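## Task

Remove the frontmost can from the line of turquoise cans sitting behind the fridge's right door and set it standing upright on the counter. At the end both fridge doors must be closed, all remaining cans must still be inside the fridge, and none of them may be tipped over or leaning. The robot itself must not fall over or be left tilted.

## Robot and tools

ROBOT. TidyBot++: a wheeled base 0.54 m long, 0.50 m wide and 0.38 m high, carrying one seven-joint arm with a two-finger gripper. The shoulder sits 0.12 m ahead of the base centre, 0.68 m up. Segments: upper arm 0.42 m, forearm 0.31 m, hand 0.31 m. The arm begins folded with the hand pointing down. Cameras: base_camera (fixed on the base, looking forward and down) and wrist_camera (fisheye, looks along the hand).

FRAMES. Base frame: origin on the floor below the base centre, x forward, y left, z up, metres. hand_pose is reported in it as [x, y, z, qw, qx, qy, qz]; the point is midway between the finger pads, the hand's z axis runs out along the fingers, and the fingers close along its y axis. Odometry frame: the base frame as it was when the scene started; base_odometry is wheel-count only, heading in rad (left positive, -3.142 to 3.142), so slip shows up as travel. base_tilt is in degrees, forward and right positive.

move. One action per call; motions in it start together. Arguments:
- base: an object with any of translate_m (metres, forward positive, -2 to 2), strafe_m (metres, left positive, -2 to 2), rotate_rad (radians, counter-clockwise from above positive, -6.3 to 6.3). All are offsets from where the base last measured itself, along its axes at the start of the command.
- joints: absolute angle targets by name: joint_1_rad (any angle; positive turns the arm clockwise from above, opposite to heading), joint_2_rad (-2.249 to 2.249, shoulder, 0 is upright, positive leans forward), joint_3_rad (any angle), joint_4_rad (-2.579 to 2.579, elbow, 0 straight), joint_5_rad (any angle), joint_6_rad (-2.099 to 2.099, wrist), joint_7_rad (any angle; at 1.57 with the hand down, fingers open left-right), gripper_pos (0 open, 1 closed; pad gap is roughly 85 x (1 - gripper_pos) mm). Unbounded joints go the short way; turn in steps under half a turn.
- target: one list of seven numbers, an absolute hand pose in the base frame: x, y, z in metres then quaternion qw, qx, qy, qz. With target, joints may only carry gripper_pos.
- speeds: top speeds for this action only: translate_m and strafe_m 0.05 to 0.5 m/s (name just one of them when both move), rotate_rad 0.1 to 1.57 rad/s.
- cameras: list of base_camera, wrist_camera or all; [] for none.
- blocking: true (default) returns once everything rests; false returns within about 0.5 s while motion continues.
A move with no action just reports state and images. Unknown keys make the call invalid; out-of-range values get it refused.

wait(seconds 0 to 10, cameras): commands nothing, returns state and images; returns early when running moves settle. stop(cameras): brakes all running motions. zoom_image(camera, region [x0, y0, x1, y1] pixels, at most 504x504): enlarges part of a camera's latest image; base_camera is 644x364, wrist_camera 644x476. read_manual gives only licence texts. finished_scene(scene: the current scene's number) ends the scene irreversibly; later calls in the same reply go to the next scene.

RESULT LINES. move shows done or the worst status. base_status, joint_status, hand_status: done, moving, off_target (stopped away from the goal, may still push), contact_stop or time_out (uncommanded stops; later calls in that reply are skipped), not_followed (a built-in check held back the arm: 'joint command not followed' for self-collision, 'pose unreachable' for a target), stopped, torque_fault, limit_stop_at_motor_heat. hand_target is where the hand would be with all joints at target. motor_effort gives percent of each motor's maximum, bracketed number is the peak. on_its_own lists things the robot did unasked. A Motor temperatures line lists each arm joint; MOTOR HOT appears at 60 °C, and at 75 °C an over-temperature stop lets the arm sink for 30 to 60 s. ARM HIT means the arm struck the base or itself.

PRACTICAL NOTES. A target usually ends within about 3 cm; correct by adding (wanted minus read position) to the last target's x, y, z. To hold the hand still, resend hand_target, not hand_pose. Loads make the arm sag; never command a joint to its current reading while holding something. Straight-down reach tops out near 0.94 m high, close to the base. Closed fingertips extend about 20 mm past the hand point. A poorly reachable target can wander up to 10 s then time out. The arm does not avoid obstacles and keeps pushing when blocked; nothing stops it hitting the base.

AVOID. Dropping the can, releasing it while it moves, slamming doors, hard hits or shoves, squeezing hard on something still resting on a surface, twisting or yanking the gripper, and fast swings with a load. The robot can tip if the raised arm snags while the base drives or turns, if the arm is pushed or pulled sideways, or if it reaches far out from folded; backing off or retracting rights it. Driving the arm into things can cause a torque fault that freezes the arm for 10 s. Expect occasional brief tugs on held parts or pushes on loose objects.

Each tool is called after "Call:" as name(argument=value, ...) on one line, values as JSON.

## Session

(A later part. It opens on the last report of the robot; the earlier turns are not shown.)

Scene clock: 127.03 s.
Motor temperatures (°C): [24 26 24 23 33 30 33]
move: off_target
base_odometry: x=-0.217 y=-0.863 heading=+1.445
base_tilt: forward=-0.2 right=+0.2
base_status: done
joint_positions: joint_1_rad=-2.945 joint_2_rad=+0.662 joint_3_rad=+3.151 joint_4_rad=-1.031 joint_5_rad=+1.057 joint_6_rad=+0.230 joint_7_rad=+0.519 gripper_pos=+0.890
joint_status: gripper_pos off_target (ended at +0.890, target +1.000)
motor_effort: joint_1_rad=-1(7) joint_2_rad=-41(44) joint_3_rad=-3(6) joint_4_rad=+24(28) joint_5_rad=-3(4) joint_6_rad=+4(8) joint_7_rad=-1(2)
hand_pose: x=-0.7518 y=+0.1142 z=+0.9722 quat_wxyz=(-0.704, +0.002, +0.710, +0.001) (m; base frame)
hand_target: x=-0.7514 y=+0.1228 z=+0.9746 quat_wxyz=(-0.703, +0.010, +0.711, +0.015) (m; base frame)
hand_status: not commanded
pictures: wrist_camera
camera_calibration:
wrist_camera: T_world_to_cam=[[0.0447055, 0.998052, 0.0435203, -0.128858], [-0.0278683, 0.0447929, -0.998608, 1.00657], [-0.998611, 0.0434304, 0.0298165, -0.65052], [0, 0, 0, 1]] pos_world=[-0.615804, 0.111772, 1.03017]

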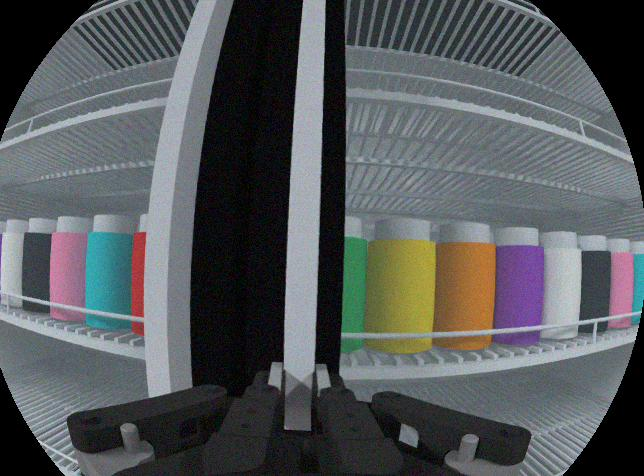

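Call:
move(joints={"joint_1_rad":-2.886,"joint_2_rad":0.585,"joint_4_rad":-1.17,"joint_5_rad":1.073,"joint_6_rad":0.342,"joint_7_rad":0.528}, cameras=[])

Call:
move(joints={"joint_1_rad":-2.82,"joint_2_rad":0.505,"joint_4_rad":-1.3135,"joint_5_rad":1.132,"joint_6_rad":0.485,"joint_7_rad":0.494}, cameras=[])

Call:
move(joints={"joint_1_rad":-2.644,"joint_2_rad":0.41,"joint_4_rad":-1.474,"joint_5_rad":1.294,"joint_6_rad":0.78,"joint_7_rad":0.399}, cameras=[])

Call:
move(joints={"joint_1_rad":-2.438,"joint_2_rad":0.38,"joint_4_rad":-1.52,"joint_5_rad":1.445,"joint_6_rad":1.094,"joint_7_rad":0.326}, cameras=["wrist_camera"])

Call:
move(joints={"joint_1_rad":-2.236,"joint_2_rad":0.425,"joint_4_rad":-1.453,"joint_5_rad":1.568,"joint_6_rad":1.406,"joint_7_rad":0.267}, cameras=[])

Call:
move(joints={"joint_1_rad":-2.056,"joint_2_rad":0.52,"joint_4_rad":-1.271,"joint_5_rad":1.65,"joint_6_rad":1.695,"joint_7_rad":0.196}, cameras=[])

Call:
move(joints={"joint_1_rad":-1.936,"joint_2_rad":0.69,"joint_4_rad":-0.952,"joint_5_rad":1.652,"joint_6_rad":1.95,"joint_7_rad":0.06}, cameras=["wrist_camera"])

Scene clock: 128.50 s.
Motor temperatures (°C): [24 26 24 23 33 30 33]
move: done
base_odometry: x=-0.217 y=-0.863 heading=+1.445
base_tilt: forward=-0.2 right=+0.1
base_status: not commanded
joint_positions: joint_1_rad=-2.910 joint_2_rad=+0.594 joint_3_rad=+3.151 joint_4_rad=-1.149 joint_5_rad=+1.058 joint_6_rad=+0.319 joint_7_rad=+0.519 gripper_pos=+0.892
joint_status: all done
motor_effort: joint_1_rad=+2(3) joint_2_rad=-40(48) joint_3_rad=-1(3) joint_4_rad=+20(25) joint_5_rad=-3(4) joint_6_rad=+3(5) joint_7_rad=-2(3)
hand_pose: x=-0.7226 y=+0.1150 z=+0.9721 quat_wxyz=(-0.702, -0.008, +0.712, -0.018) (m; base frame)
hand_target: x=-0.7150 y=+0.1322 z=+0.9690 quat_wxyz=(-0.701, -0.013, +0.713, -0.006) (m; base frame)
hand_status: not commanded
pictures: none
No camera images: "cameras" was empty.

Scene clock: 129.53 s.
Motor temperatures (°C): [24 26 24 23 33 30 33]
move: done
base_odometry: x=-0.217 y=-0.863 heading=+1.445
base_tilt: forward=-0.2 right=+0.1
base_status: not commanded
joint_positions: joint_1_rad=-2.847 joint_2_rad=+0.514 joint_3_rad=+3.151 joint_4_rad=-1.289 joint_5_rad=+1.093 joint_6_rad=+0.461 joint_7_rad=+0.519 gripper_pos=+0.892
joint_status: all done
motor_effort: joint_1_rad=+3(5) joint_2_rad=-36(40) joint_3_rad=+0(1) joint_4_rad=+19(22) joint_5_rad=-3(4) joint_6_rad=+2(3) joint_7_rad=-1(3)
hand_pose: x=-0.6810 y=+0.1179 z=+0.9721 quat_wxyz=(-0.703, -0.035, +0.710, -0.038) (m; base frame)
hand_target: x=-0.6716 y=+0.1346 z=+0.9637 quat_wxyz=(-0.696, -0.036, +0.716, -0.033) (m; base frame)
hand_status: not commanded
pictures: none
No camera images: "cameras" was empty.

Scene clock: 130.67 s.
Motor temperatures (°C): [24 26 24 23 33 30 33]
move: done
base_odometry: x=-0.217 y=-0.863 heading=+1.445
base_tilt: forward=-0.2 right=+0.1
base_status: not commanded
joint_positions: joint_1_rad=-2.681 joint_2_rad=+0.410 joint_3_rad=+3.150 joint_4_rad=-1.461 joint_5_rad=+1.254 joint_6_rad=+0.771 joint_7_rad=+0.438 gripper_pos=+0.892
joint_status: all done
motor_effort: joint_1_rad=+6(8) joint_2_rad=-30(37) joint_3_rad=+3(4) joint_4_rad=+20(22) joint_5_rad=-4(6) joint_6_rad=+0(4) joint_7_rad=+0(1)
hand_pose: x=-0.6006 y=+0.1307 z=+0.9726 quat_wxyz=(-0.699, -0.093, +0.703, -0.087) (m; base frame)
hand_target: x=-0.5919 y=+0.1564 z=+0.9577 quat_wxyz=(-0.688, -0.079, +0.717, -0.082) (m; base frame)
hand_status: not commanded
pictures: none
No camera images: "cameras" was empty.

Scene clock: 131.87 s.
Motor temperatures (°C): [24 26 24 23 33 30 33]
move: off_target
base_odometry: x=-0.217 y=-0.863 heading=+1.445
base_tilt: forward=-0.2 right=+0.1
base_status: not commanded
joint_positions: joint_1_rad=-2.483 joint_2_rad=+0.377 joint_3_rad=+3.142 joint_4_rad=-1.509 joint_5_rad=+1.409 joint_6_rad=+1.101 joint_7_rad=+0.364 gripper_pos=+0.892
joint_status: joint_1_rad off_target (ended at -2.483, target -2.438); the others done
motor_effort: joint_1_rad=+7(11) joint_2_rad=-28(34) joint_3_rad=+3(5) joint_4_rad=+19(21) joint_5_rad=-7(8) joint_6_rad=-2(5) joint_7_rad=+0(1)
hand_pose: x=-0.5250 y=+0.1511 z=+0.9737 quat_wxyz=(-0.691, -0.150, +0.692, -0.142) (m; base frame)
hand_target: x=-0.5148 y=+0.1877 z=+0.9553 quat_wxyz=(-0.677, -0.122, +0.714, -0.130) (m; base frame)
hand_status: not commanded
pictures: wrist_camera
camera_calibration:
wrist_camera: T_world_to_cam=[[-0.366701, 0.928668, 0.0557256, -0.39322], [-0.0530697, 0.0389203, -0.997832, 0.999687], [-0.928824, -0.368863, 0.035012, -0.331837], [0, 0, 0, 1]] pos_world=[-0.39936, 0.203861, 1.03105]

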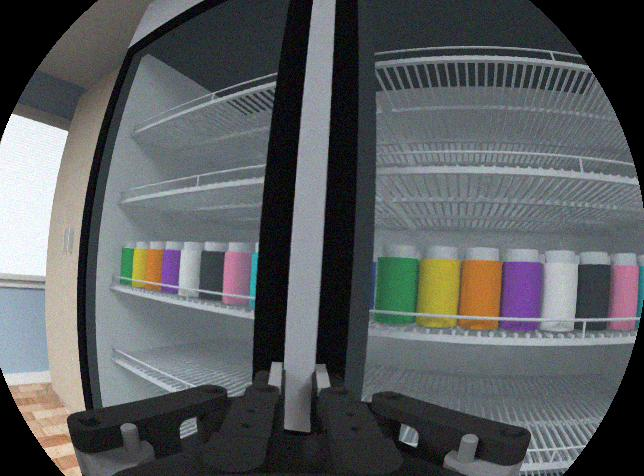

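Scene clock: 133.27 s.
Motor temperatures (°C): [24 26 24 23 33 30 33]
move: off_target
base_odometry: x=-0.217 y=-0.863 heading=+1.445
base_tilt: forward=-0.2 right=+0.1
base_status: not commanded
joint_positions: joint_1_rad=-2.279 joint_2_rad=+0.395 joint_3_rad=+3.137 joint_4_rad=-1.471 joint_5_rad=+1.540 joint_6_rad=+1.431 joint_7_rad=+0.305 gripper_pos=+0.893
joint_status: joint_1_rad off_target (ended at -2.279, target -2.236); the others done
motor_effort: joint_1_rad=+9(12) joint_2_rad=-26(30) joint_3_rad=+4(6) joint_4_rad=+20(21) joint_5_rad=-9(11) joint_6_rad=-5(8) joint_7_rad=+0(1)
hand_pose: x=-0.4458 y=+0.1820 z=+0.9752 quat_wxyz=(-0.676, -0.202, +0.681, -0.195) (m; base frame)
hand_target: x=-0.4435 y=+0.2289 z=+0.9527 quat_wxyz=(-0.664, -0.164, +0.707, -0.179) (m; base frame)
hand_status: not commanded
pictures: none
No camera images: "cameras" was empty.

Scene clock: 134.77 s.
Motor temperatures (°C): [24 26 24 23 33 30 33]
move: off_target
base_odometry: x=-0.217 y=-0.863 heading=+1.445
base_tilt: forward=-0.2 right=+0.1
base_status: not commanded
joint_positions: joint_1_rad=-2.103 joint_2_rad=+0.486 joint_3_rad=+3.126 joint_4_rad=-1.300 joint_5_rad=+1.651 joint_6_rad=+1.750 joint_7_rad=+0.233 gripper_pos=+0.896
joint_status: joint_1_rad off_target (ended at -2.103, target -2.056); the others done
motor_effort: joint_1_rad=+10(16) joint_2_rad=-27(30) joint_3_rad=+4(7) joint_4_rad=+20(21) joint_5_rad=-12(14) joint_6_rad=-8(13) joint_7_rad=+0(1)
hand_pose: x=-0.3715 y=+0.2216 z=+0.9767 quat_wxyz=(-0.650, -0.262, +0.669, -0.248) (m; base frame)
hand_target: x=-0.3727 y=+0.2810 z=+0.9596 quat_wxyz=(-0.651, -0.206, +0.698, -0.216) (m; base frame)
hand_status: not commanded
pictures: none
No camera images: "cameras" was empty.

Scene clock: 136.30 s.
Motor temperatures (°C): [24 26 24 23 33 30 33]
move: off_target
base_odometry: x=-0.217 y=-0.863 heading=+1.445
base_tilt: forward=-0.2 right=+0.1
base_status: not commanded
joint_positions: joint_1_rad=-1.991 joint_2_rad=+0.649 joint_3_rad=+3.126 joint_4_rad=-0.989 joint_5_rad=+1.681 joint_6_rad=+2.054 joint_7_rad=+0.103 gripper_pos=+0.900
joint_status: joint_1_rad off_target (ended at -1.991, target -1.936); joint_2_rad off_target (ended at +0.649, target +0.690); joint_6_rad off_target (ended at +2.054, target +1.950); the others done
motor_effort: joint_1_rad=+13(18) joint_2_rad=-30(31) joint_3_rad=+3(6) joint_4_rad=+20(22) joint_5_rad=-17(19) joint_6_rad=-18(21) joint_7_rad=+0(1)
hand_pose: x=-0.3047 y=+0.2683 z=+0.9778 quat_wxyz=(-0.614, -0.323, +0.652, -0.307) (m; base frame)
hand_target: x=-0.3155 y=+0.3360 z=+0.9649 quat_wxyz=(-0.635, -0.248, +0.684, -0.260) (m; base frame)
hand_status: not commanded
pictures: wrist_camera
camera_calibration:
wrist_camera: T_world_to_cam=[[-0.773261, 0.632539, 0.0442911, -0.454792], [-0.0219671, 0.043085, -0.99883, 1.02019], [-0.633707, -0.77333, -0.0194209, 0.167569], [0, 0, 0, 1]] pos_world=[-0.223073, 0.373304, 1.04239]

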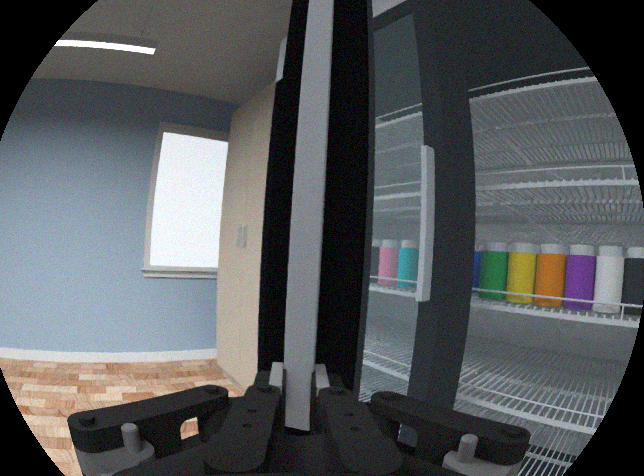

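Call:
move(base={"translate_m":0.0905,"strafe_m":0.11,"rotate_rad":0.13}, speeds={"translate_m":0.14,"rotate_rad":0.13}, cameras=[])

Call:
move(base={"translate_m":0.0905,"strafe_m":0.11,"rotate_rad":0.13}, speeds={"translate_m":0.14,"rotate_rad":0.13}, cameras=["wrist_camera"])

Call:
move(base={"translate_m":0.011,"strafe_m":-0.017,"rotate_rad":0.075}, speeds={"rotate_rad":0.13}, joints={"joint_1_rad":-1.92,"joint_2_rad":0.72,"joint_4_rad":-0.89,"joint_5_rad":1.64,"joint_6_rad":2.0,"joint_7_rad":0.03}, cameras=[])

Call:
move(base={"translate_m":0.01,"strafe_m":-0.018,"rotate_rad":0.075}, speeds={"rotate_rad":0.13}, joints={"joint_1_rad":-1.855,"joint_2_rad":0.755,"joint_4_rad":-0.825,"joint_5_rad":1.63,"joint_6_rad":2.02,"joint_7_rad":0.0}, cameras=[])

Call:
move(base={"translate_m":0.0085,"strafe_m":-0.018,"rotate_rad":0.075}, speeds={"rotate_rad":0.13}, joints={"joint_1_rad":-1.79,"joint_2_rad":0.79,"joint_4_rad":-0.76,"joint_5_rad":1.615,"joint_6_rad":2.03,"joint_7_rad":-0.04}, cameras=[])

Call:
move(base={"translate_m":0.007,"strafe_m":-0.019,"rotate_rad":0.075}, speeds={"rotate_rad":0.13}, joints={"joint_1_rad":-1.72,"joint_2_rad":0.82,"joint_4_rad":-0.7,"joint_5_rad":1.6,"joint_6_rad":2.04,"joint_7_rad":-0.08}, cameras=["wrist_camera"])

Call:
move(base={"translate_m":-0.0177,"strafe_m":0.0242,"rotate_rad":0.033}, speeds={"rotate_rad":0.13}, joints={"joint_1_rad":-1.665,"joint_2_rad":0.73,"joint_4_rad":-0.86,"joint_5_rad":1.64,"joint_6_rad":2.06,"joint_7_rad":0.03}, cameras=[])

Call:
move(base={"translate_m":-0.0169,"strafe_m":0.0248,"rotate_rad":0.033}, speeds={"rotate_rad":0.13}, joints={"joint_1_rad":-1.61,"joint_2_rad":0.645,"joint_4_rad":-1.02,"joint_5_rad":1.675,"joint_6_rad":2.075,"joint_7_rad":0.14}, cameras=[])

Call:
move(base={"translate_m":-0.016,"strafe_m":0.0253,"rotate_rad":0.034}, speeds={"rotate_rad":0.13}, joints={"joint_1_rad":-1.55,"joint_2_rad":0.56,"joint_4_rad":-1.18,"joint_5_rad":1.71,"joint_6_rad":2.09,"joint_7_rad":0.25}, cameras=["wrist_camera"])

Scene clock: 138.50 s.
Motor temperatures (°C): [24 26 24 23 33 30 33]
move: done
base_odometry: x=-0.314 y=-0.760 heading=+1.576
base_tilt: forward=-0.2 right=+0.1
base_status: done
joint_positions: joint_1_rad=-1.998 joint_2_rad=+0.650 joint_3_rad=+3.126 joint_4_rad=-0.986 joint_5_rad=+1.685 joint_6_rad=+2.085 joint_7_rad=+0.102 gripper_pos=+0.903
joint_status: not commanded
motor_effort: joint_1_rad=+14(18) joint_2_rad=-28(31) joint_3_rad=+4(6) joint_4_rad=+20(21) joint_5_rad=-16(18) joint_6_rad=-21(26) joint_7_rad=+0(1)
hand_pose: x=-0.2989 y=+0.2600 z=+0.9778 quat_wxyz=(-0.607, -0.334, +0.646, -0.319) (m; base frame)
hand_target: x=-0.3155 y=+0.3360 z=+0.9649 quat_wxyz=(-0.635, -0.248, +0.684, -0.260) (m; base frame)
hand_status: not commanded
pictures: none
No camera images: "cameras" was empty.

Scene clock: 140.20 s.
Motor temperatures (°C): [24 26 24 23 33 30 33]
move: done
base_odometry: x=-0.425 y=-0.670 heading=+1.706
base_tilt: forward=-0.2 right=+0.2
base_status: done
joint_positions: joint_1_rad=-2.016 joint_2_rad=+0.650 joint_3_rad=+3.117 joint_4_rad=-0.986 joint_5_rad=+1.695 joint_6_rad=+2.118 joint_7_rad=+0.102 gripper_pos=+0.907
joint_status: not commanded
motor_effort: joint_1_rad=+17(21) joint_2_rad=-23(28) joint_3_rad=+8(9) joint_4_rad=+20(22) joint_5_rad=-16(19) joint_6_rad=-25(31) joint_7_rad=+0(1)
hand_pose: x=-0.2949 y=+0.2447 z=+0.9779 quat_wxyz=(-0.597, -0.352, +0.637, -0.338) (m; base frame)
hand_target: x=-0.3155 y=+0.3360 z=+0.9649 quat_wxyz=(-0.635, -0.248, +0.684, -0.260) (m; base frame)
hand_status: not commanded
pictures: wrist_camera
camera_calibration:
wrist_camera: T_world_to_cam=[[-0.830635, 0.55558, 0.0370956, -0.423283], [-0.0190775, 0.038186, -0.999089, 1.02383], [-0.55649, -0.830586, -0.0211195, 0.193966], [0, 0, 0, 1]] pos_world=[-0.224121, 0.357177, 1.0427]

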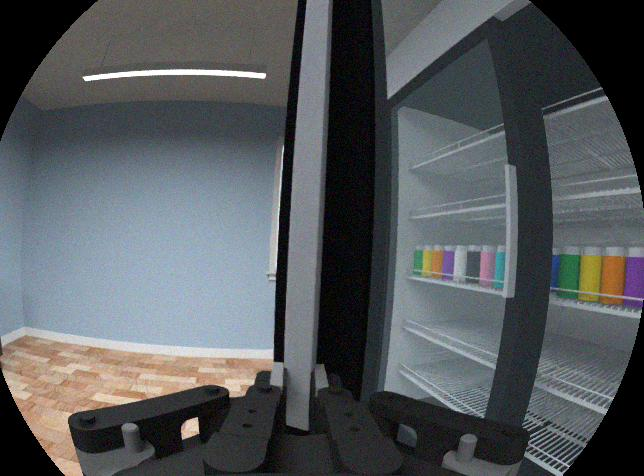

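Scene clock: 141.23 s.
Motor temperatures (°C): [24 26 24 23 33 30 33]
move: off_target
base_odometry: x=-0.410 y=-0.656 heading=+1.782
base_tilt: forward=-0.2 right=+0.1
base_status: done
joint_positions: joint_1_rad=-1.985 joint_2_rad=+0.682 joint_3_rad=+3.117 joint_4_rad=-0.914 joint_5_rad=+1.684 joint_6_rad=+2.075 joint_7_rad=+0.068 gripper_pos=+0.908
joint_status: joint_1_rad off_target (ended at -1.985, target -1.920); the others done
motor_effort: joint_1_rad=+11(17) joint_2_rad=-31(32) joint_3_rad=+2(6) joint_4_rad=+18(20) joint_5_rad=-11(16) joint_6_rad=-12(26) joint_7_rad=+0(1)
hand_pose: x=-0.3031 y=+0.2763 z=+0.9777 quat_wxyz=(-0.606, -0.332, +0.653, -0.309) (m; base frame)
hand_target: x=-0.3038 y=+0.3414 z=+0.9674 quat_wxyz=(-0.631, -0.259, +0.680, -0.270) (m; base frame)
hand_status: not commanded
pictures: none
No camera images: "cameras" was empty.

Scene clock: 142.27 s.
Motor temperatures (°C): [24 26 24 23 33 30 33]
move: off_target
base_odometry: x=-0.394 y=-0.643 heading=+1.858
base_tilt: forward=-0.2 right=+0.1
base_status: done
joint_positions: joint_1_rad=-1.909 joint_2_rad=+0.718 joint_3_rad=+3.117 joint_4_rad=-0.845 joint_5_rad=+1.668 joint_6_rad=+2.076 joint_7_rad=+0.037 gripper_pos=+0.908
joint_status: joint_1_rad off_target (ended at -1.909, target -1.855); the others done
motor_effort: joint_1_rad=+10(14) joint_2_rad=-32(34) joint_3_rad=+1(2) joint_4_rad=+17(18) joint_5_rad=-9(12) joint_6_rad=-9(13) joint_7_rad=+0(1)
hand_pose: x=-0.2853 y=+0.3195 z=+0.9775 quat_wxyz=(-0.618, -0.308, +0.665, -0.283) (m; base frame)
hand_target: x=-0.2802 y=+0.3744 z=+0.9660 quat_wxyz=(-0.636, -0.244, +0.686, -0.254) (m; base frame)
hand_status: not commanded
pictures: none
No camera images: "cameras" was empty.

Scene clock: 143.30 s.
Motor temperatures (°C): [24 26 24 23 33 30 33]
move: off_target
base_odometry: x=-0.379 y=-0.629 heading=+1.934
base_tilt: forward=-0.2 right=+0.1
base_status: done
joint_positions: joint_1_rad=-1.840 joint_2_rad=+0.756 joint_3_rad=+3.118 joint_4_rad=-0.776 joint_5_rad=+1.650 joint_6_rad=+2.072 joint_7_rad=-0.002 gripper_pos=+0.908
joint_status: joint_1_rad off_target (ended at -1.840, target -1.790); the others done
motor_effort: joint_1_rad=+10(13) joint_2_rad=-34(36) joint_3_rad=+1(2) joint_4_rad=+16(18) joint_5_rad=-8(12) joint_6_rad=-8(11) joint_7_rad=+0(1)
hand_pose: x=-0.2666 y=+0.3594 z=+0.9773 quat_wxyz=(-0.629, -0.281, +0.677, -0.260) (m; base frame)
hand_target: x=-0.2559 y=+0.4075 z=+0.9652 quat_wxyz=(-0.642, -0.222, +0.694, -0.239) (m; base frame)
hand_status: not commanded
pictures: none
No camera images: "cameras" was empty.

Scene clock: 144.30 s.
Motor temperatures (°C): [24 26 24 23 33 30 33]
move: off_target
base_odometry: x=-0.363 y=-0.616 heading=+2.009
base_tilt: forward=-0.2 right=+0.1
base_status: done
joint_positions: joint_1_rad=-1.765 joint_2_rad=+0.789 joint_3_rad=+3.119 joint_4_rad=-0.713 joint_5_rad=+1.631 joint_6_rad=+2.069 joint_7_rad=-0.040 gripper_pos=+0.908
joint_status: joint_1_rad off_target (ended at -1.765, target -1.720); the others done
motor_effort: joint_1_rad=+9(13) joint_2_rad=-35(37) joint_3_rad=-1(3) joint_4_rad=+16(17) joint_5_rad=-7(10) joint_6_rad=-6(9) joint_7_rad=+0(1)
hand_pose: x=-0.2413 y=+0.3987 z=+0.9772 quat_wxyz=(-0.639, -0.252, +0.687, -0.235) (m; base frame)
hand_target: x=-0.2263 y=+0.4386 z=+0.9653 quat_wxyz=(-0.648, -0.198, +0.701, -0.222) (m; base frame)
hand_status: not commanded
pictures: wrist_camera
camera_calibration:
wrist_camera: T_world_to_cam=[[-0.617103, 0.785476, 0.0470236, -0.514128], [-0.0027962, 0.05757, -0.998338, 1.01376], [-0.786878, -0.616208, -0.0333302, 0.222576], [0, 0, 0, 1]] pos_world=[-0.139295, 0.482627, 1.04367]

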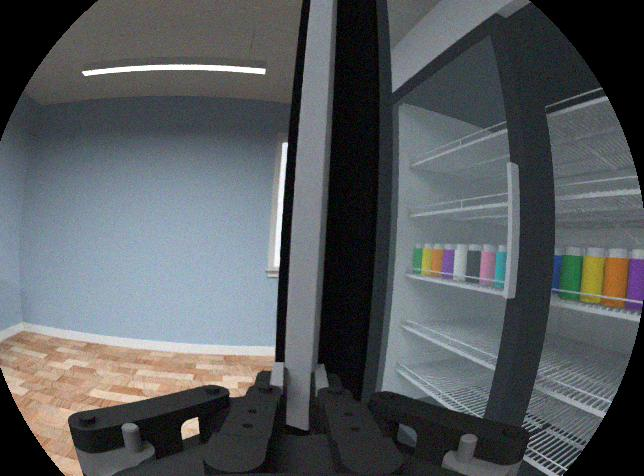

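Scene clock: 145.57 s.
Motor temperatures (°C): [24 26 24 23 33 30 33]
move: off_target
base_odometry: x=-0.378 y=-0.642 heading=+2.042
base_tilt: forward=-0.2 right=+0.1
base_status: done
joint_positions: joint_1_rad=-1.728 joint_2_rad=+0.737 joint_3_rad=+3.119 joint_4_rad=-0.847 joint_5_rad=+1.637 joint_6_rad=+2.114 joint_7_rad=+0.003 gripper_pos=+0.914
joint_status: joint_1_rad off_target (ended at -1.728, target -1.665); the others done
motor_effort: joint_1_rad=+12(19) joint_2_rad=-33(35) joint_3_rad=+1(3) joint_4_rad=+15(17) joint_5_rad=-11(12) joint_6_rad=-10(16) joint_7_rad=-3(3)
hand_pose: x=-0.2147 y=+0.3840 z=+0.9776 quat_wxyz=(-0.645, -0.241, +0.678, -0.255) (m; base frame)
hand_target: x=-0.1948 y=+0.4246 z=+0.9693 quat_wxyz=(-0.654, -0.197, +0.702, -0.201) (m; base frame)
hand_status: not commanded
pictures: none
No camera images: "cameras" was empty.

Scene clock: 146.83 s.
Motor temperatures (°C): [24 26 24 23 33 30 33]
move: off_target
base_odometry: x=-0.392 y=-0.668 heading=+2.076
base_tilt: forward=-0.2 right=+0.1
base_status: done
joint_positions: joint_1_rad=-1.673 joint_2_rad=+0.653 joint_3_rad=+3.119 joint_4_rad=-1.013 joint_5_rad=+1.675 joint_6_rad=+2.134 joint_7_rad=+0.100 gripper_pos=+0.916
joint_status: joint_1_rad off_target (ended at -1.673, target -1.610); the others done
motor_effort: joint_1_rad=+12(20) joint_2_rad=-30(34) joint_3_rad=+2(4) joint_4_rad=+16(17) joint_5_rad=-12(14) joint_6_rad=-9(18) joint_7_rad=-2(3)
hand_pose: x=-0.1859 y=+0.3665 z=+0.9782 quat_wxyz=(-0.653, -0.233, +0.677, -0.245) (m; base frame)
hand_target: x=-0.1663 y=+0.4068 z=+0.9709 quat_wxyz=(-0.663, -0.193, +0.700, -0.182) (m; base frame)
hand_status: not commanded
pictures: none
No camera images: "cameras" was empty.

Scene clock: 148.07 s.
Motor temperatures (°C): [24 26 24 23 33 30 33]
move: off_target
base_odometry: x=-0.407 y=-0.695 heading=+2.110
base_tilt: forward=-0.2 right=+0.1
base_status: done
joint_positions: joint_1_rad=-1.608 joint_2_rad=+0.565 joint_3_rad=+3.119 joint_4_rad=-1.175 joint_5_rad=+1.715 joint_6_rad=+2.144 joint_7_rad=+0.202 gripper_pos=+0.917
joint_status: joint_1_rad off_target (ended at -1.608, target -1.550); the others done
motor_effort: joint_1_rad=+11(20) joint_2_rad=-27(31) joint_3_rad=+3(6) joint_4_rad=+17(18) joint_5_rad=-12(16) joint_6_rad=-8(17) joint_7_rad=-1(3)
hand_pose: x=-0.1571 y=+0.3471 z=+0.9786 quat_wxyz=(-0.664, -0.222, +0.678, -0.226) (m; base frame)
hand_target: x=-0.1386 y=+0.3846 z=+0.9713 quat_wxyz=(-0.673, -0.188, +0.697, -0.161) (m; base frame)
hand_status: not commanded
pictures: wrist_camera
camera_calibration:
wrist_camera: T_world_to_cam=[[-0.568038, 0.822275, 0.0345811, -0.414679], [-0.0368925, 0.0165351, -0.999182, 1.02809], [-0.822175, -0.568849, 0.0209432, 0.181979], [0, 0, 0, 1]] pos_world=[-0.0480058, 0.427499, 1.03777]

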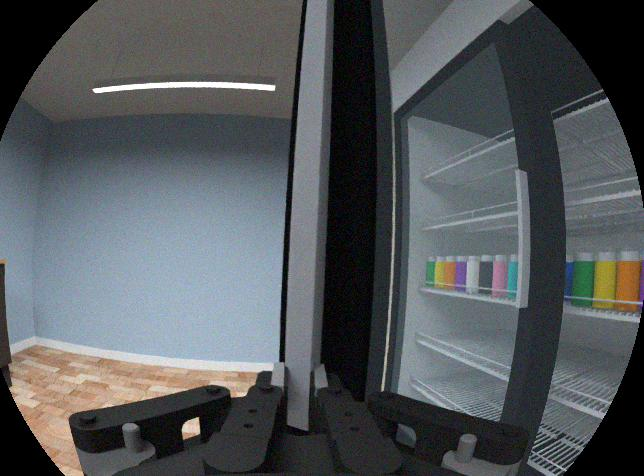

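Call:
move(base={"translate_m":-0.004,"strafe_m":0.058,"rotate_rad":0.083}, speeds={"rotate_rad":0.13,"strafe_m":0.12}, joints={"joint_1_rad":-1.47,"joint_2_rad":0.385,"joint_4_rad":-1.475,"joint_5_rad":1.765,"joint_6_rad":2.09,"joint_7_rad":0.37}, cameras=["wrist_camera"])

Call:
move(base={"translate_m":0.001,"strafe_m":0.058,"rotate_rad":0.083}, speeds={"rotate_rad":0.13,"strafe_m":0.12}, joints={"joint_1_rad":-1.38,"joint_2_rad":0.235,"joint_4_rad":-1.69,"joint_5_rad":1.8,"joint_6_rad":2.09,"joint_7_rad":0.45}, cameras=["wrist_camera"])

Call:
move(base={"translate_m":0.0057,"strafe_m":0.0577,"rotate_rad":0.083}, speeds={"rotate_rad":0.13,"strafe_m":0.12}, joints={"joint_1_rad":-1.29,"joint_2_rad":0.08,"joint_4_rad":-1.88,"joint_5_rad":1.84,"joint_6_rad":2.09,"joint_7_rad":0.52}, cameras=["wrist_camera"])

Scene clock: 150.23 s.
Motor temperatures (°C): [24 26 24 23 33 30 33]
move: off_target
base_odometry: x=-0.454 y=-0.728 heading=+2.193
base_tilt: forward=-0.2 right=+0.1
base_status: done
joint_positions: joint_1_rad=-1.512 joint_2_rad=+0.402 joint_3_rad=+3.120 joint_4_rad=-1.464 joint_5_rad=+1.763 joint_6_rad=+2.130 joint_7_rad=+0.327 gripper_pos=+0.918
joint_status: joint_1_rad off_target (ended at -1.512, target -1.470); the others done
motor_effort: joint_1_rad=+8(16) joint_2_rad=-23(29) joint_3_rad=+2(7) joint_4_rad=+15(19) joint_5_rad=-10(16) joint_6_rad=-1(13) joint_7_rad=-1(2)
hand_pose: x=-0.1270 y=+0.3020 z=+0.9794 quat_wxyz=(-0.681, -0.185, +0.680, -0.199) (m; base frame)
hand_target: x=-0.1124 y=+0.3260 z=+0.9739 quat_wxyz=(-0.683, -0.161, +0.698, -0.143) (m; base frame)
hand_status: not commanded
pictures: wrist_camera
camera_calibration:
wrist_camera: T_world_to_cam=[[-0.486857, 0.873097, 0.0259245, -0.357044], [-0.0517548, 0.000793254, -0.99866, 1.03312], [-0.871947, -0.487546, 0.0448007, 0.126791], [0, 0, 0, 1]] pos_world=[-0.00980571, 0.372731, 1.03531]

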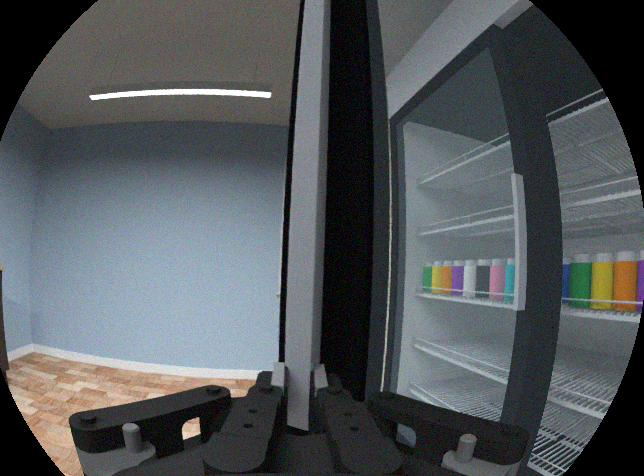

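Scene clock: 152.77 s.
Motor temperatures (°C): [24 26 24 23 33 30 33]
move: time_out
base_odometry: x=-0.501 y=-0.760 heading=+2.275
base_tilt: forward=-0.2 right=+0.1
base_status: translate_m time_out (by the wheels' count: +0.001 of +0.001); strafe_m time_out (by the wheels' count: +0.056 of +0.058); rotate_rad time_out (by the wheels' count: +0.082 of +0.083)
joint_positions: joint_1_rad=-1.431 joint_2_rad=+0.263 joint_3_rad=+3.120 joint_4_rad=-1.664 joint_5_rad=+1.770 joint_6_rad=+2.059 joint_7_rad=+0.400 gripper_pos=+0.918
joint_status: joint_1_rad off_target (ended at -1.431, target -1.380); the others done
motor_effort: joint_1_rad=+8(12) joint_2_rad=-21(24) joint_3_rad=+3(6) joint_4_rad=+11(16) joint_5_rad=+0(14) joint_6_rad=+11(12) joint_7_rad=+0(2)
hand_pose: x=-0.1186 y=+0.2778 z=+0.9796 quat_wxyz=(-0.694, -0.141, +0.691, -0.144) (m; base frame)
hand_target: x=-0.0936 y=+0.2768 z=+0.9765 quat_wxyz=(-0.692, -0.136, +0.700, -0.114) (m; base frame)
hand_status: not commanded
pictures: wrist_camera
camera_calibration:
wrist_camera: T_world_to_cam=[[-0.35661, 0.933328, 0.0415754, -0.348414], [-0.0551143, 0.0234071, -0.998206, 1.02666], [-0.932626, -0.358262, 0.0430925, 0.0808648], [0, 0, 0, 1]] pos_world=[0.00775217, 0.330124, 1.03582]

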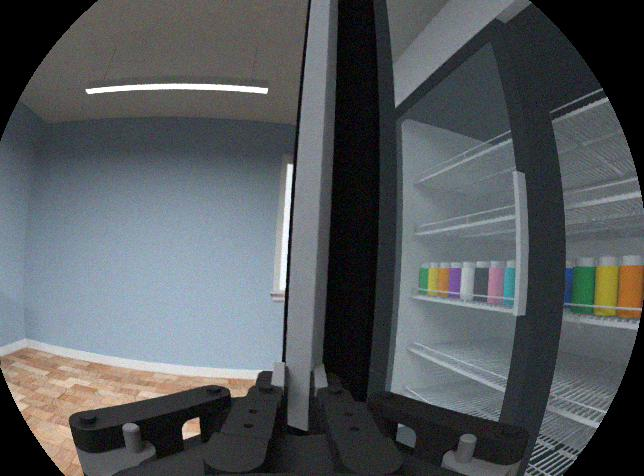

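not run: a stop that you did not command came earlier in this reply.

Call:
move(joints={"gripper_pos":0.3}, cameras=["wrist_camera"])

Call:
wait(seconds=1, cameras=["wrist_camera"])

Scene clock: 153.83 s.
Motor temperatures (°C): [24 26 24 23 33 30 33]
move: done
base_odometry: x=-0.501 y=-0.760 heading=+2.275
base_tilt: forward=-0.2 right=+0.1
base_status: not commanded
joint_positions: joint_1_rad=-1.383 joint_2_rad=+0.262 joint_3_rad=+3.145 joint_4_rad=-1.677 joint_5_rad=+1.798 joint_6_rad=+2.090 joint_7_rad=+0.405 gripper_pos=+0.300
joint_status: all done
on_its_own: joint_1_rad moved +0.049 to your old target -1.380
motor_effort: joint_1_rad=+0(10) joint_2_rad=-21(22) joint_3_rad=-2(5) joint_4_rad=+13(14) joint_5_rad=-7(7) joint_6_rad=+3(11) joint_7_rad=-1(1)
hand_pose: x=-0.0956 y=+0.2822 z=+0.9735 quat_wxyz=(-0.692, -0.122, +0.698, -0.139) (m; base frame)
hand_target: x=-0.0936 y=+0.2768 z=+0.9765 quat_wxyz=(-0.692, -0.136, +0.700, -0.114) (m; base frame)
hand_status: not commanded
pictures: wrist_camera
camera_calibration:
wrist_camera: T_world_to_cam=[[-0.324062, 0.945817, 0.0203616, -0.323827], [-0.0381307, 0.00844707, -0.999237, 1.02853], [-0.945267, -0.324591, 0.0333273, 0.102925], [0, 0, 0, 1]] pos_world=[0.0315701, 0.331002, 1.03091]

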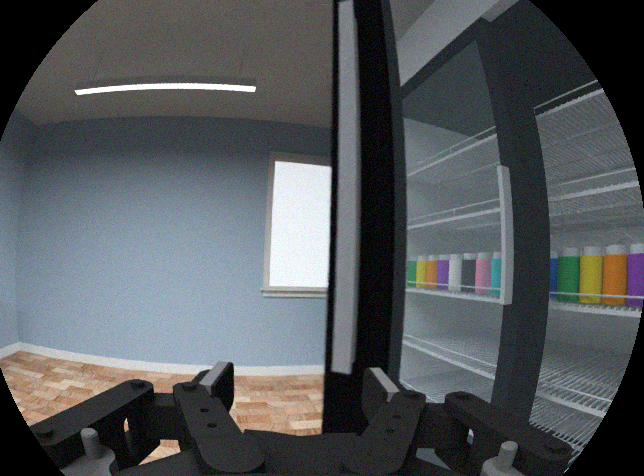

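Scene clock: 154.83 s.
Motor temperatures (°C): [24 26 24 23 33 30 33]
base_odometry: x=-0.501 y=-0.760 heading=+2.275
base_tilt: forward=-0.2 right=+0.1
base_status: not commanded
joint_positions: joint_1_rad=-1.383 joint_2_rad=+0.262 joint_3_rad=+3.145 joint_4_rad=-1.677 joint_5_rad=+1.797 joint_6_rad=+2.090 joint_7_rad=+0.405 gripper_pos=+0.300
joint_status: all done
motor_effort: joint_1_rad=+0(10) joint_2_rad=-21(22) joint_3_rad=-2(5) joint_4_rad=+13(14) joint_5_rad=-7(7) joint_6_rad=+3(11) joint_7_rad=-1(1)
hand_pose: x=-0.0956 y=+0.2822 z=+0.9735 quat_wxyz=(-0.692, -0.122, +0.698, -0.139) (m; base frame)
hand_target: x=-0.0936 y=+0.2768 z=+0.9765 quat_wxyz=(-0.692, -0.136, +0.700, -0.114) (m; base frame)
hand_status: not commanded
wait: 1.00 s; at rest by 0.27 s
pictures: wrist_camera
camera_calibration:
wrist_camera: T_world_to_cam=[[-0.32404, 0.945824, 0.02039, -0.323862], [-0.0381863, 0.00845876, -0.999235, 1.02853], [-0.945272, -0.324571, 0.0333765, 0.10287], [0, 0, 0, 1]] pos_world=[0.0315718, 0.331005, 1.03092]

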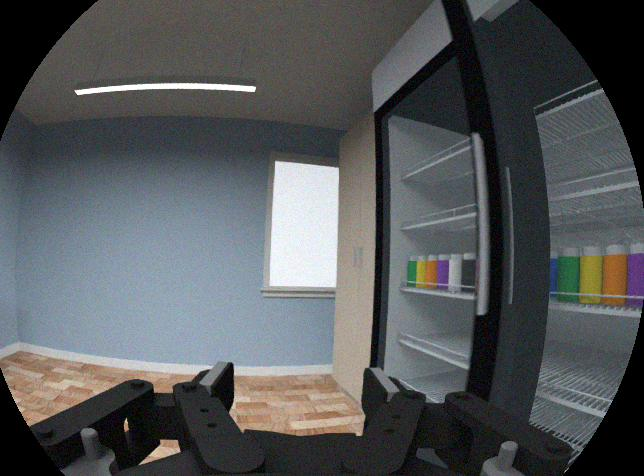

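Call:
move(cameras=["wrist_camera"])

Call:
wait(seconds=0.5, cameras=["wrist_camera"])

Scene clock: 154.90 s.
Motor temperatures (°C): [24 26 24 23 33 30 33]
base_odometry: x=-0.501 y=-0.760 heading=+2.275
base_tilt: forward=-0.2 right=+0.1
base_status: not commanded
joint_positions: joint_1_rad=-1.383 joint_2_rad=+0.262 joint_3_rad=+3.145 joint_4_rad=-1.677 joint_5_rad=+1.797 joint_6_rad=+2.090 joint_7_rad=+0.405 gripper_pos=+0.300
joint_status: all done
motor_effort: joint_1_rad=+0(10) joint_2_rad=-21(22) joint_3_rad=-2(5) joint_4_rad=+14(14) joint_5_rad=-7(7) joint_6_rad=+3(11) joint_7_rad=-1(1)
hand_pose: x=-0.0956 y=+0.2822 z=+0.9735 quat_wxyz=(-0.692, -0.122, +0.698, -0.139) (m; base frame)
hand_target: x=-0.0936 y=+0.2768 z=+0.9765 quat_wxyz=(-0.692, -0.136, +0.700, -0.114) (m; base frame)
hand_status: not commanded
pictures: wrist_camera
camera_calibration:
wrist_camera: T_world_to_cam=[[-0.32404, 0.945824, 0.02039, -0.323862], [-0.0381863, 0.00845876, -0.999235, 1.02853], [-0.945272, -0.324571, 0.0333765, 0.10287], [0, 0, 0, 1]] pos_world=[0.0315718, 0.331005, 1.03092]

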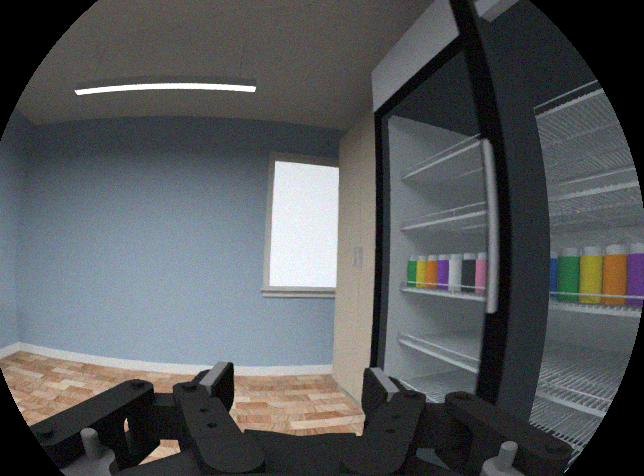

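Scene clock: 155.40 s.
Motor temperatures (°C): [24 26 24 23 33 30 33]
base_odometry: x=-0.501 y=-0.760 heading=+2.275
base_tilt: forward=-0.2 right=+0.1
base_status: not commanded
joint_positions: joint_1_rad=-1.383 joint_2_rad=+0.262 joint_3_rad=+3.145 joint_4_rad=-1.677 joint_5_rad=+1.797 joint_6_rad=+2.090 joint_7_rad=+0.405 gripper_pos=+0.300
joint_status: all done
motor_effort: joint_1_rad=+0(10) joint_2_rad=-21(22) joint_3_rad=-2(5) joint_4_rad=+13(14) joint_5_rad=-7(7) joint_6_rad=+3(11) joint_7_rad=-1(1)
hand_pose: x=-0.0956 y=+0.2822 z=+0.9735 quat_wxyz=(-0.692, -0.122, +0.698, -0.139) (m; base frame)
hand_target: x=-0.0936 y=+0.2768 z=+0.9765 quat_wxyz=(-0.692, -0.136, +0.700, -0.114) (m; base frame)
hand_status: not commanded
wait: 0.50 s; at rest by 0.27 s
pictures: wrist_camera
camera_calibration:
wrist_camera: T_world_to_cam=[[-0.32404, 0.945824, 0.02039, -0.323862], [-0.0381863, 0.00845876, -0.999235, 1.02853], [-0.945272, -0.324571, 0.0333765, 0.10287], [0, 0, 0, 1]] pos_world=[0.0315718, 0.331005, 1.03092]

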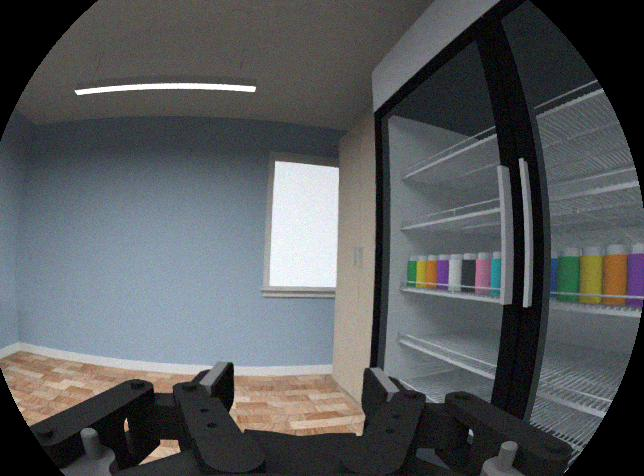

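Call:
move(base={"translate_m":-0.2095,"strafe_m":-0.1785,"rotate_rad":-0.829}, joints={"joint_1_rad":-1.55,"joint_2_rad":0.15,"joint_4_rad":-1.7,"joint_5_rad":1.7,"joint_7_rad":0.3}, cameras=[])

Call:
move(joints={"joint_1_rad":-2.951,"joint_2_rad":0.2,"joint_4_rad":-1.6,"joint_5_rad":1.017,"joint_6_rad":0.2,"joint_7_rad":0.56,"gripper_pos":0.4}, cameras=["wrist_camera"])

Call:
move(joints={"joint_2_rad":0.66,"joint_4_rad":-1.0256}, cameras=["wrist_camera"])

Scene clock: 159.00 s.
Motor temperatures (°C): [24 26 24 23 33 30 33]
move: done
base_odometry: x=-0.229 y=-0.804 heading=+1.445
base_tilt: forward=-0.2 right=+0.1
base_status: done
joint_positions: joint_1_rad=-1.539 joint_2_rad=+0.164 joint_3_rad=+3.146 joint_4_rad=-1.685 joint_5_rad=+1.741 joint_6_rad=+2.090 joint_7_rad=+0.343 gripper_pos=+0.300
joint_status: all done
motor_effort: joint_1_rad=+0(2) joint_2_rad=-18(24) joint_3_rad=-2(4) joint_4_rad=+14(15) joint_5_rad=-7(8) joint_6_rad=+2(4) joint_7_rad=-1(2)
hand_pose: x=-0.1409 y=+0.2192 z=+1.0085 quat_wxyz=(-0.684, -0.184, +0.685, -0.172) (m; base frame)
hand_target: x=-0.1426 y=+0.2175 z=+1.0192 quat_wxyz=(-0.694, -0.168, +0.677, -0.178) (m; base frame)
hand_status: not commanded
pictures: none
No camera images: "cameras" was empty.

Scene clock: 162.10 s.
Motor temperatures (°C): [24 26 24 23 33 30 33]
move: done
base_odometry: x=-0.229 y=-0.804 heading=+1.445
base_tilt: forward=-0.2 right=+0.1
base_status: not commanded
joint_positions: joint_1_rad=-2.938 joint_2_rad=+0.183 joint_3_rad=+3.146 joint_4_rad=-1.608 joint_5_rad=+1.060 joint_6_rad=+0.245 joint_7_rad=+0.514 gripper_pos=+0.400
joint_status: all done
motor_effort: joint_1_rad=+1(3) joint_2_rad=-26(28) joint_3_rad=-1(3) joint_4_rad=+22(23) joint_5_rad=-2(10) joint_6_rad=+4(5) joint_7_rad=-1(2)
hand_pose: x=-0.5661 y=+0.0757 z=+0.9965 quat_wxyz=(-0.672, +0.009, +0.740, -0.012) (m; base frame)
hand_target: x=-0.5717 y=+0.0902 z=+0.9846 quat_wxyz=(-0.663, +0.022, +0.749, +0.006) (m; base frame)
hand_status: not commanded
pictures: wrist_camera
camera_calibration:
wrist_camera: T_world_to_cam=[[0.0329977, 0.999281, 0.0186943, -0.0817437], [0.0597104, 0.0167, -0.998076, 1.08895], [-0.99767, 0.0340504, -0.0591163, -0.374289], [0, 0, 0, 1]] pos_world=[-0.435741, 0.0762441, 1.06626]

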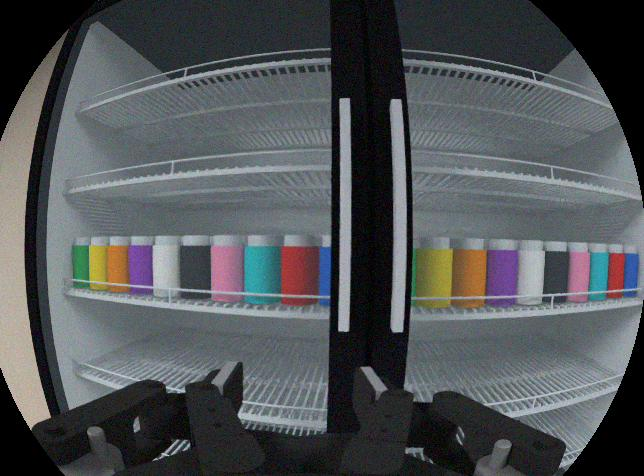

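Scene clock: 163.90 s.
Motor temperatures (°C): [24 26 24 23 33 30 33]
move: done
base_odometry: x=-0.229 y=-0.804 heading=+1.445
base_tilt: forward=-0.2 right=+0.1
base_status: not commanded
joint_positions: joint_1_rad=-2.938 joint_2_rad=+0.659 joint_3_rad=+3.146 joint_4_rad=-1.035 joint_5_rad=+1.059 joint_6_rad=+0.241 joint_7_rad=+0.514 gripper_pos=+0.400
joint_status: all done
motor_effort: joint_1_rad=+1(1) joint_2_rad=-42(45) joint_3_rad=-2(2) joint_4_rad=+23(24) joint_5_rad=-2(2) joint_6_rad=+4(5) joint_7_rad=+0(1)
hand_pose: x=-0.7501 y=+0.1141 z=+0.9750 quat_wxyz=(-0.706, +0.002, +0.708, -0.004) (m; base frame)
hand_target: x=-0.7514 y=+0.1228 z=+0.9746 quat_wxyz=(-0.703, +0.010, +0.711, +0.015) (m; base frame)
hand_status: not commanded
pictures: wrist_camera
camera_calibration:
wrist_camera: T_world_to_cam=[[0.0374271, 0.998603, 0.0372954, -0.128331], [-0.0341516, 0.038578, -0.998672, 1.00549], [-0.998716, 0.0361037, 0.0355478, -0.653681], [0, 0, 0, 1]] pos_world=[-0.613699, 0.112962, 1.03218]

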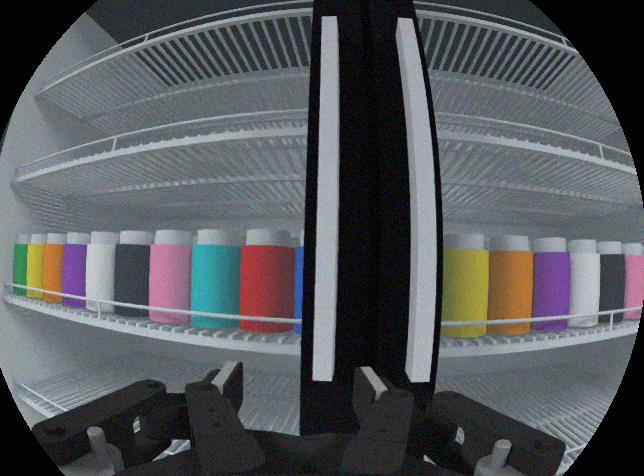

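Call:
move(base={"strafe_m":0.087,"translate_m":-0.008}, speeds={"strafe_m":0.2}, cameras=["wrist_camera","base_camera"])

Scene clock: 167.87 s.
Motor temperatures (°C): [24 26 24 23 33 30 33]
move: done
base_odometry: x=-0.316 y=-0.801 heading=+1.444
base_tilt: forward=-0.2 right=+0.1
base_status: done
joint_positions: joint_1_rad=-2.945 joint_2_rad=+0.659 joint_3_rad=+3.147 joint_4_rad=-1.033 joint_5_rad=+1.058 joint_6_rad=+0.236 joint_7_rad=+0.515 gripper_pos=+0.400
joint_status: not commanded
motor_effort: joint_1_rad=+0(4) joint_2_rad=-43(45) joint_3_rad=-2(4) joint_4_rad=+23(24) joint_5_rad=-2(2) joint_6_rad=+4(5) joint_7_rad=-1(1)
hand_pose: x=-0.7508 y=+0.1108 z=+0.9753 quat_wxyz=(-0.706, +0.001, +0.708, -0.004) (m; base frame)
hand_target: x=-0.7514 y=+0.1228 z=+0.9746 quat_wxyz=(-0.703, +0.010, +0.711, +0.015) (m; base frame)
hand_status: not commanded
pictures: base_camera, wrist_camera
camera_calibration:
wrist_camera: T_world_to_cam=[[0.037128, 0.998571, 0.0384313, -0.126416], [-0.0333026, 0.0396728, -0.998658, 1.00644], [-0.998755, 0.0357983, 0.034728, -0.653527], [0, 0, 0, 1]] pos_world=[-0.614503, 0.109702, 1.03264]

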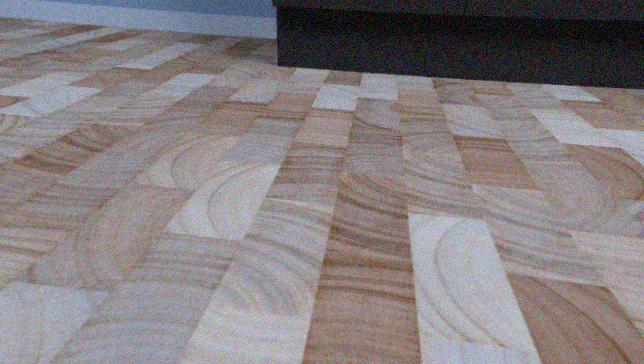

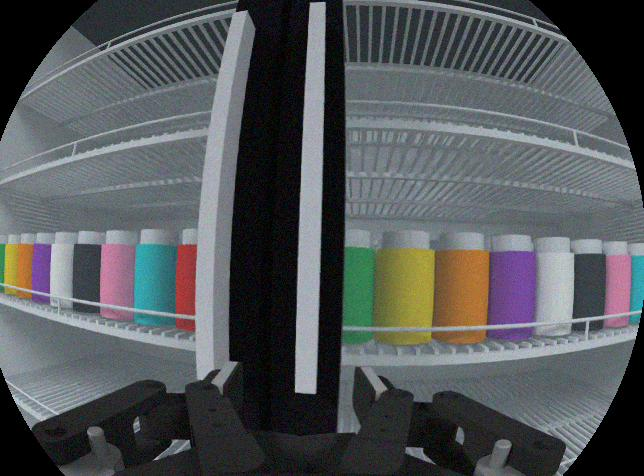

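Call:
move(base={"strafe_m":-0.094,"translate_m":-0.012,"rotate_rad":-0.14}, speeds={"strafe_m":0.2,"rotate_rad":0.3})

Scene clock: 169.63 s.
Motor temperatures (°C): [24 26 24 23 33 30 33]
move: done
base_odometry: x=-0.224 y=-0.825 heading=+1.304
base_tilt: forward=-0.2 right=+0.1
base_status: done
joint_positions: joint_1_rad=-2.956 joint_2_rad=+0.659 joint_3_rad=+3.148 joint_4_rad=-1.032 joint_5_rad=+1.058 joint_6_rad=+0.234 joint_7_rad=+0.515 gripper_pos=+0.400
joint_status: not commanded
motor_effort: joint_1_rad=+0(4) joint_2_rad=-43(44) joint_3_rad=-2(4) joint_4_rad=+23(24) joint_5_rad=-2(2) joint_6_rad=+4(5) joint_7_rad=-1(2)
hand_pose: x=-0.7520 y=+0.1019 z=+0.9753 quat_wxyz=(-0.706, -0.002, +0.709, -0.007) (m; base frame)
hand_target: x=-0.7514 y=+0.1228 z=+0.9746 quat_wxyz=(-0.703, +0.010, +0.711, +0.015) (m; base frame)
hand_status: not commanded
pictures: base_camera, wrist_camera
camera_calibration:
wrist_camera: T_world_to_cam=[[0.0279612, 0.998863, 0.0386046, -0.124591], [-0.0331912, 0.0395262, -0.998667, 1.00683], [-0.999058, 0.0266426, 0.0342587, -0.653213], [0, 0, 0, 1]] pos_world=[-0.615695, 0.102057, 1.03268]

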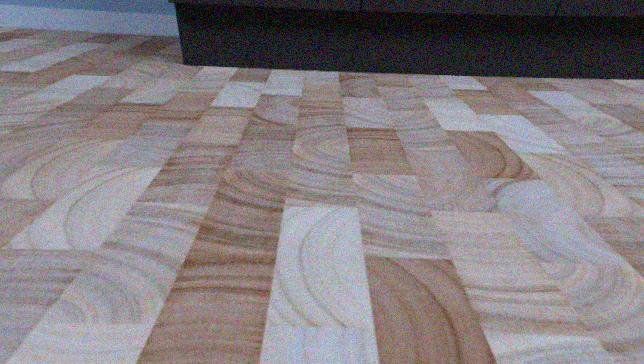

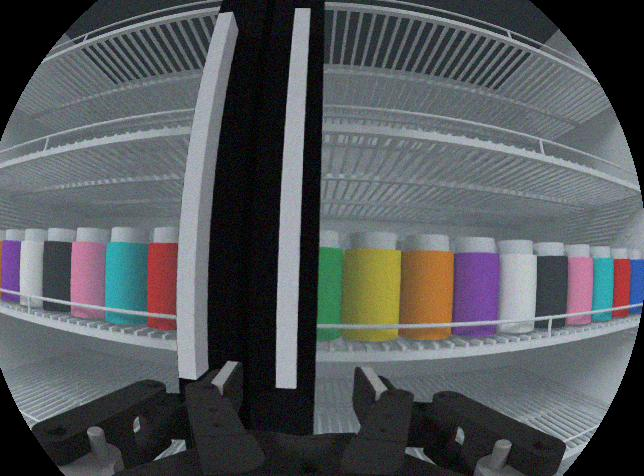

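Call:
move(base={"strafe_m":-0.011,"translate_m":-0.063}, speeds={"translate_m":0.15}, cameras=["wrist_camera"])

Scene clock: 172.00 s.
Motor temperatures (°C): [24 26 24 23 33 30 33]
move: done
base_odometry: x=-0.230 y=-0.889 heading=+1.304
base_tilt: forward=-0.2 right=+0.1
base_status: done
joint_positions: joint_1_rad=-2.955 joint_2_rad=+0.661 joint_3_rad=+3.148 joint_4_rad=-1.031 joint_5_rad=+1.058 joint_6_rad=+0.234 joint_7_rad=+0.515 gripper_pos=+0.400
joint_status: not commanded
motor_effort: joint_1_rad=+0(2) joint_2_rad=-43(45) joint_3_rad=-2(3) joint_4_rad=+23(23) joint_5_rad=-2(2) joint_6_rad=+4(5) joint_7_rad=-1(1)
hand_pose: x=-0.7528 y=+0.1024 z=+0.9736 quat_wxyz=(-0.705, -0.002, +0.709, -0.007) (m; base frame)
hand_target: x=-0.7514 y=+0.1228 z=+0.9746 quat_wxyz=(-0.703, +0.010, +0.711, +0.015) (m; base frame)
hand_status: not commanded
pictures: wrist_camera
camera_calibration:
wrist_camera: T_world_to_cam=[[0.0282049, 0.998866, 0.0383636, -0.124505], [-0.0316451, 0.0392519, -0.998728, 1.00633], [-0.999101, 0.026955, 0.0327163, -0.652567], [0, 0, 0, 1]] pos_world=[-0.616623, 0.102453, 1.03118]

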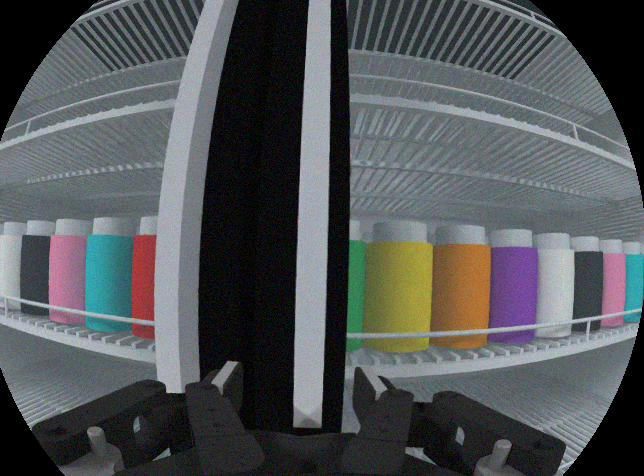

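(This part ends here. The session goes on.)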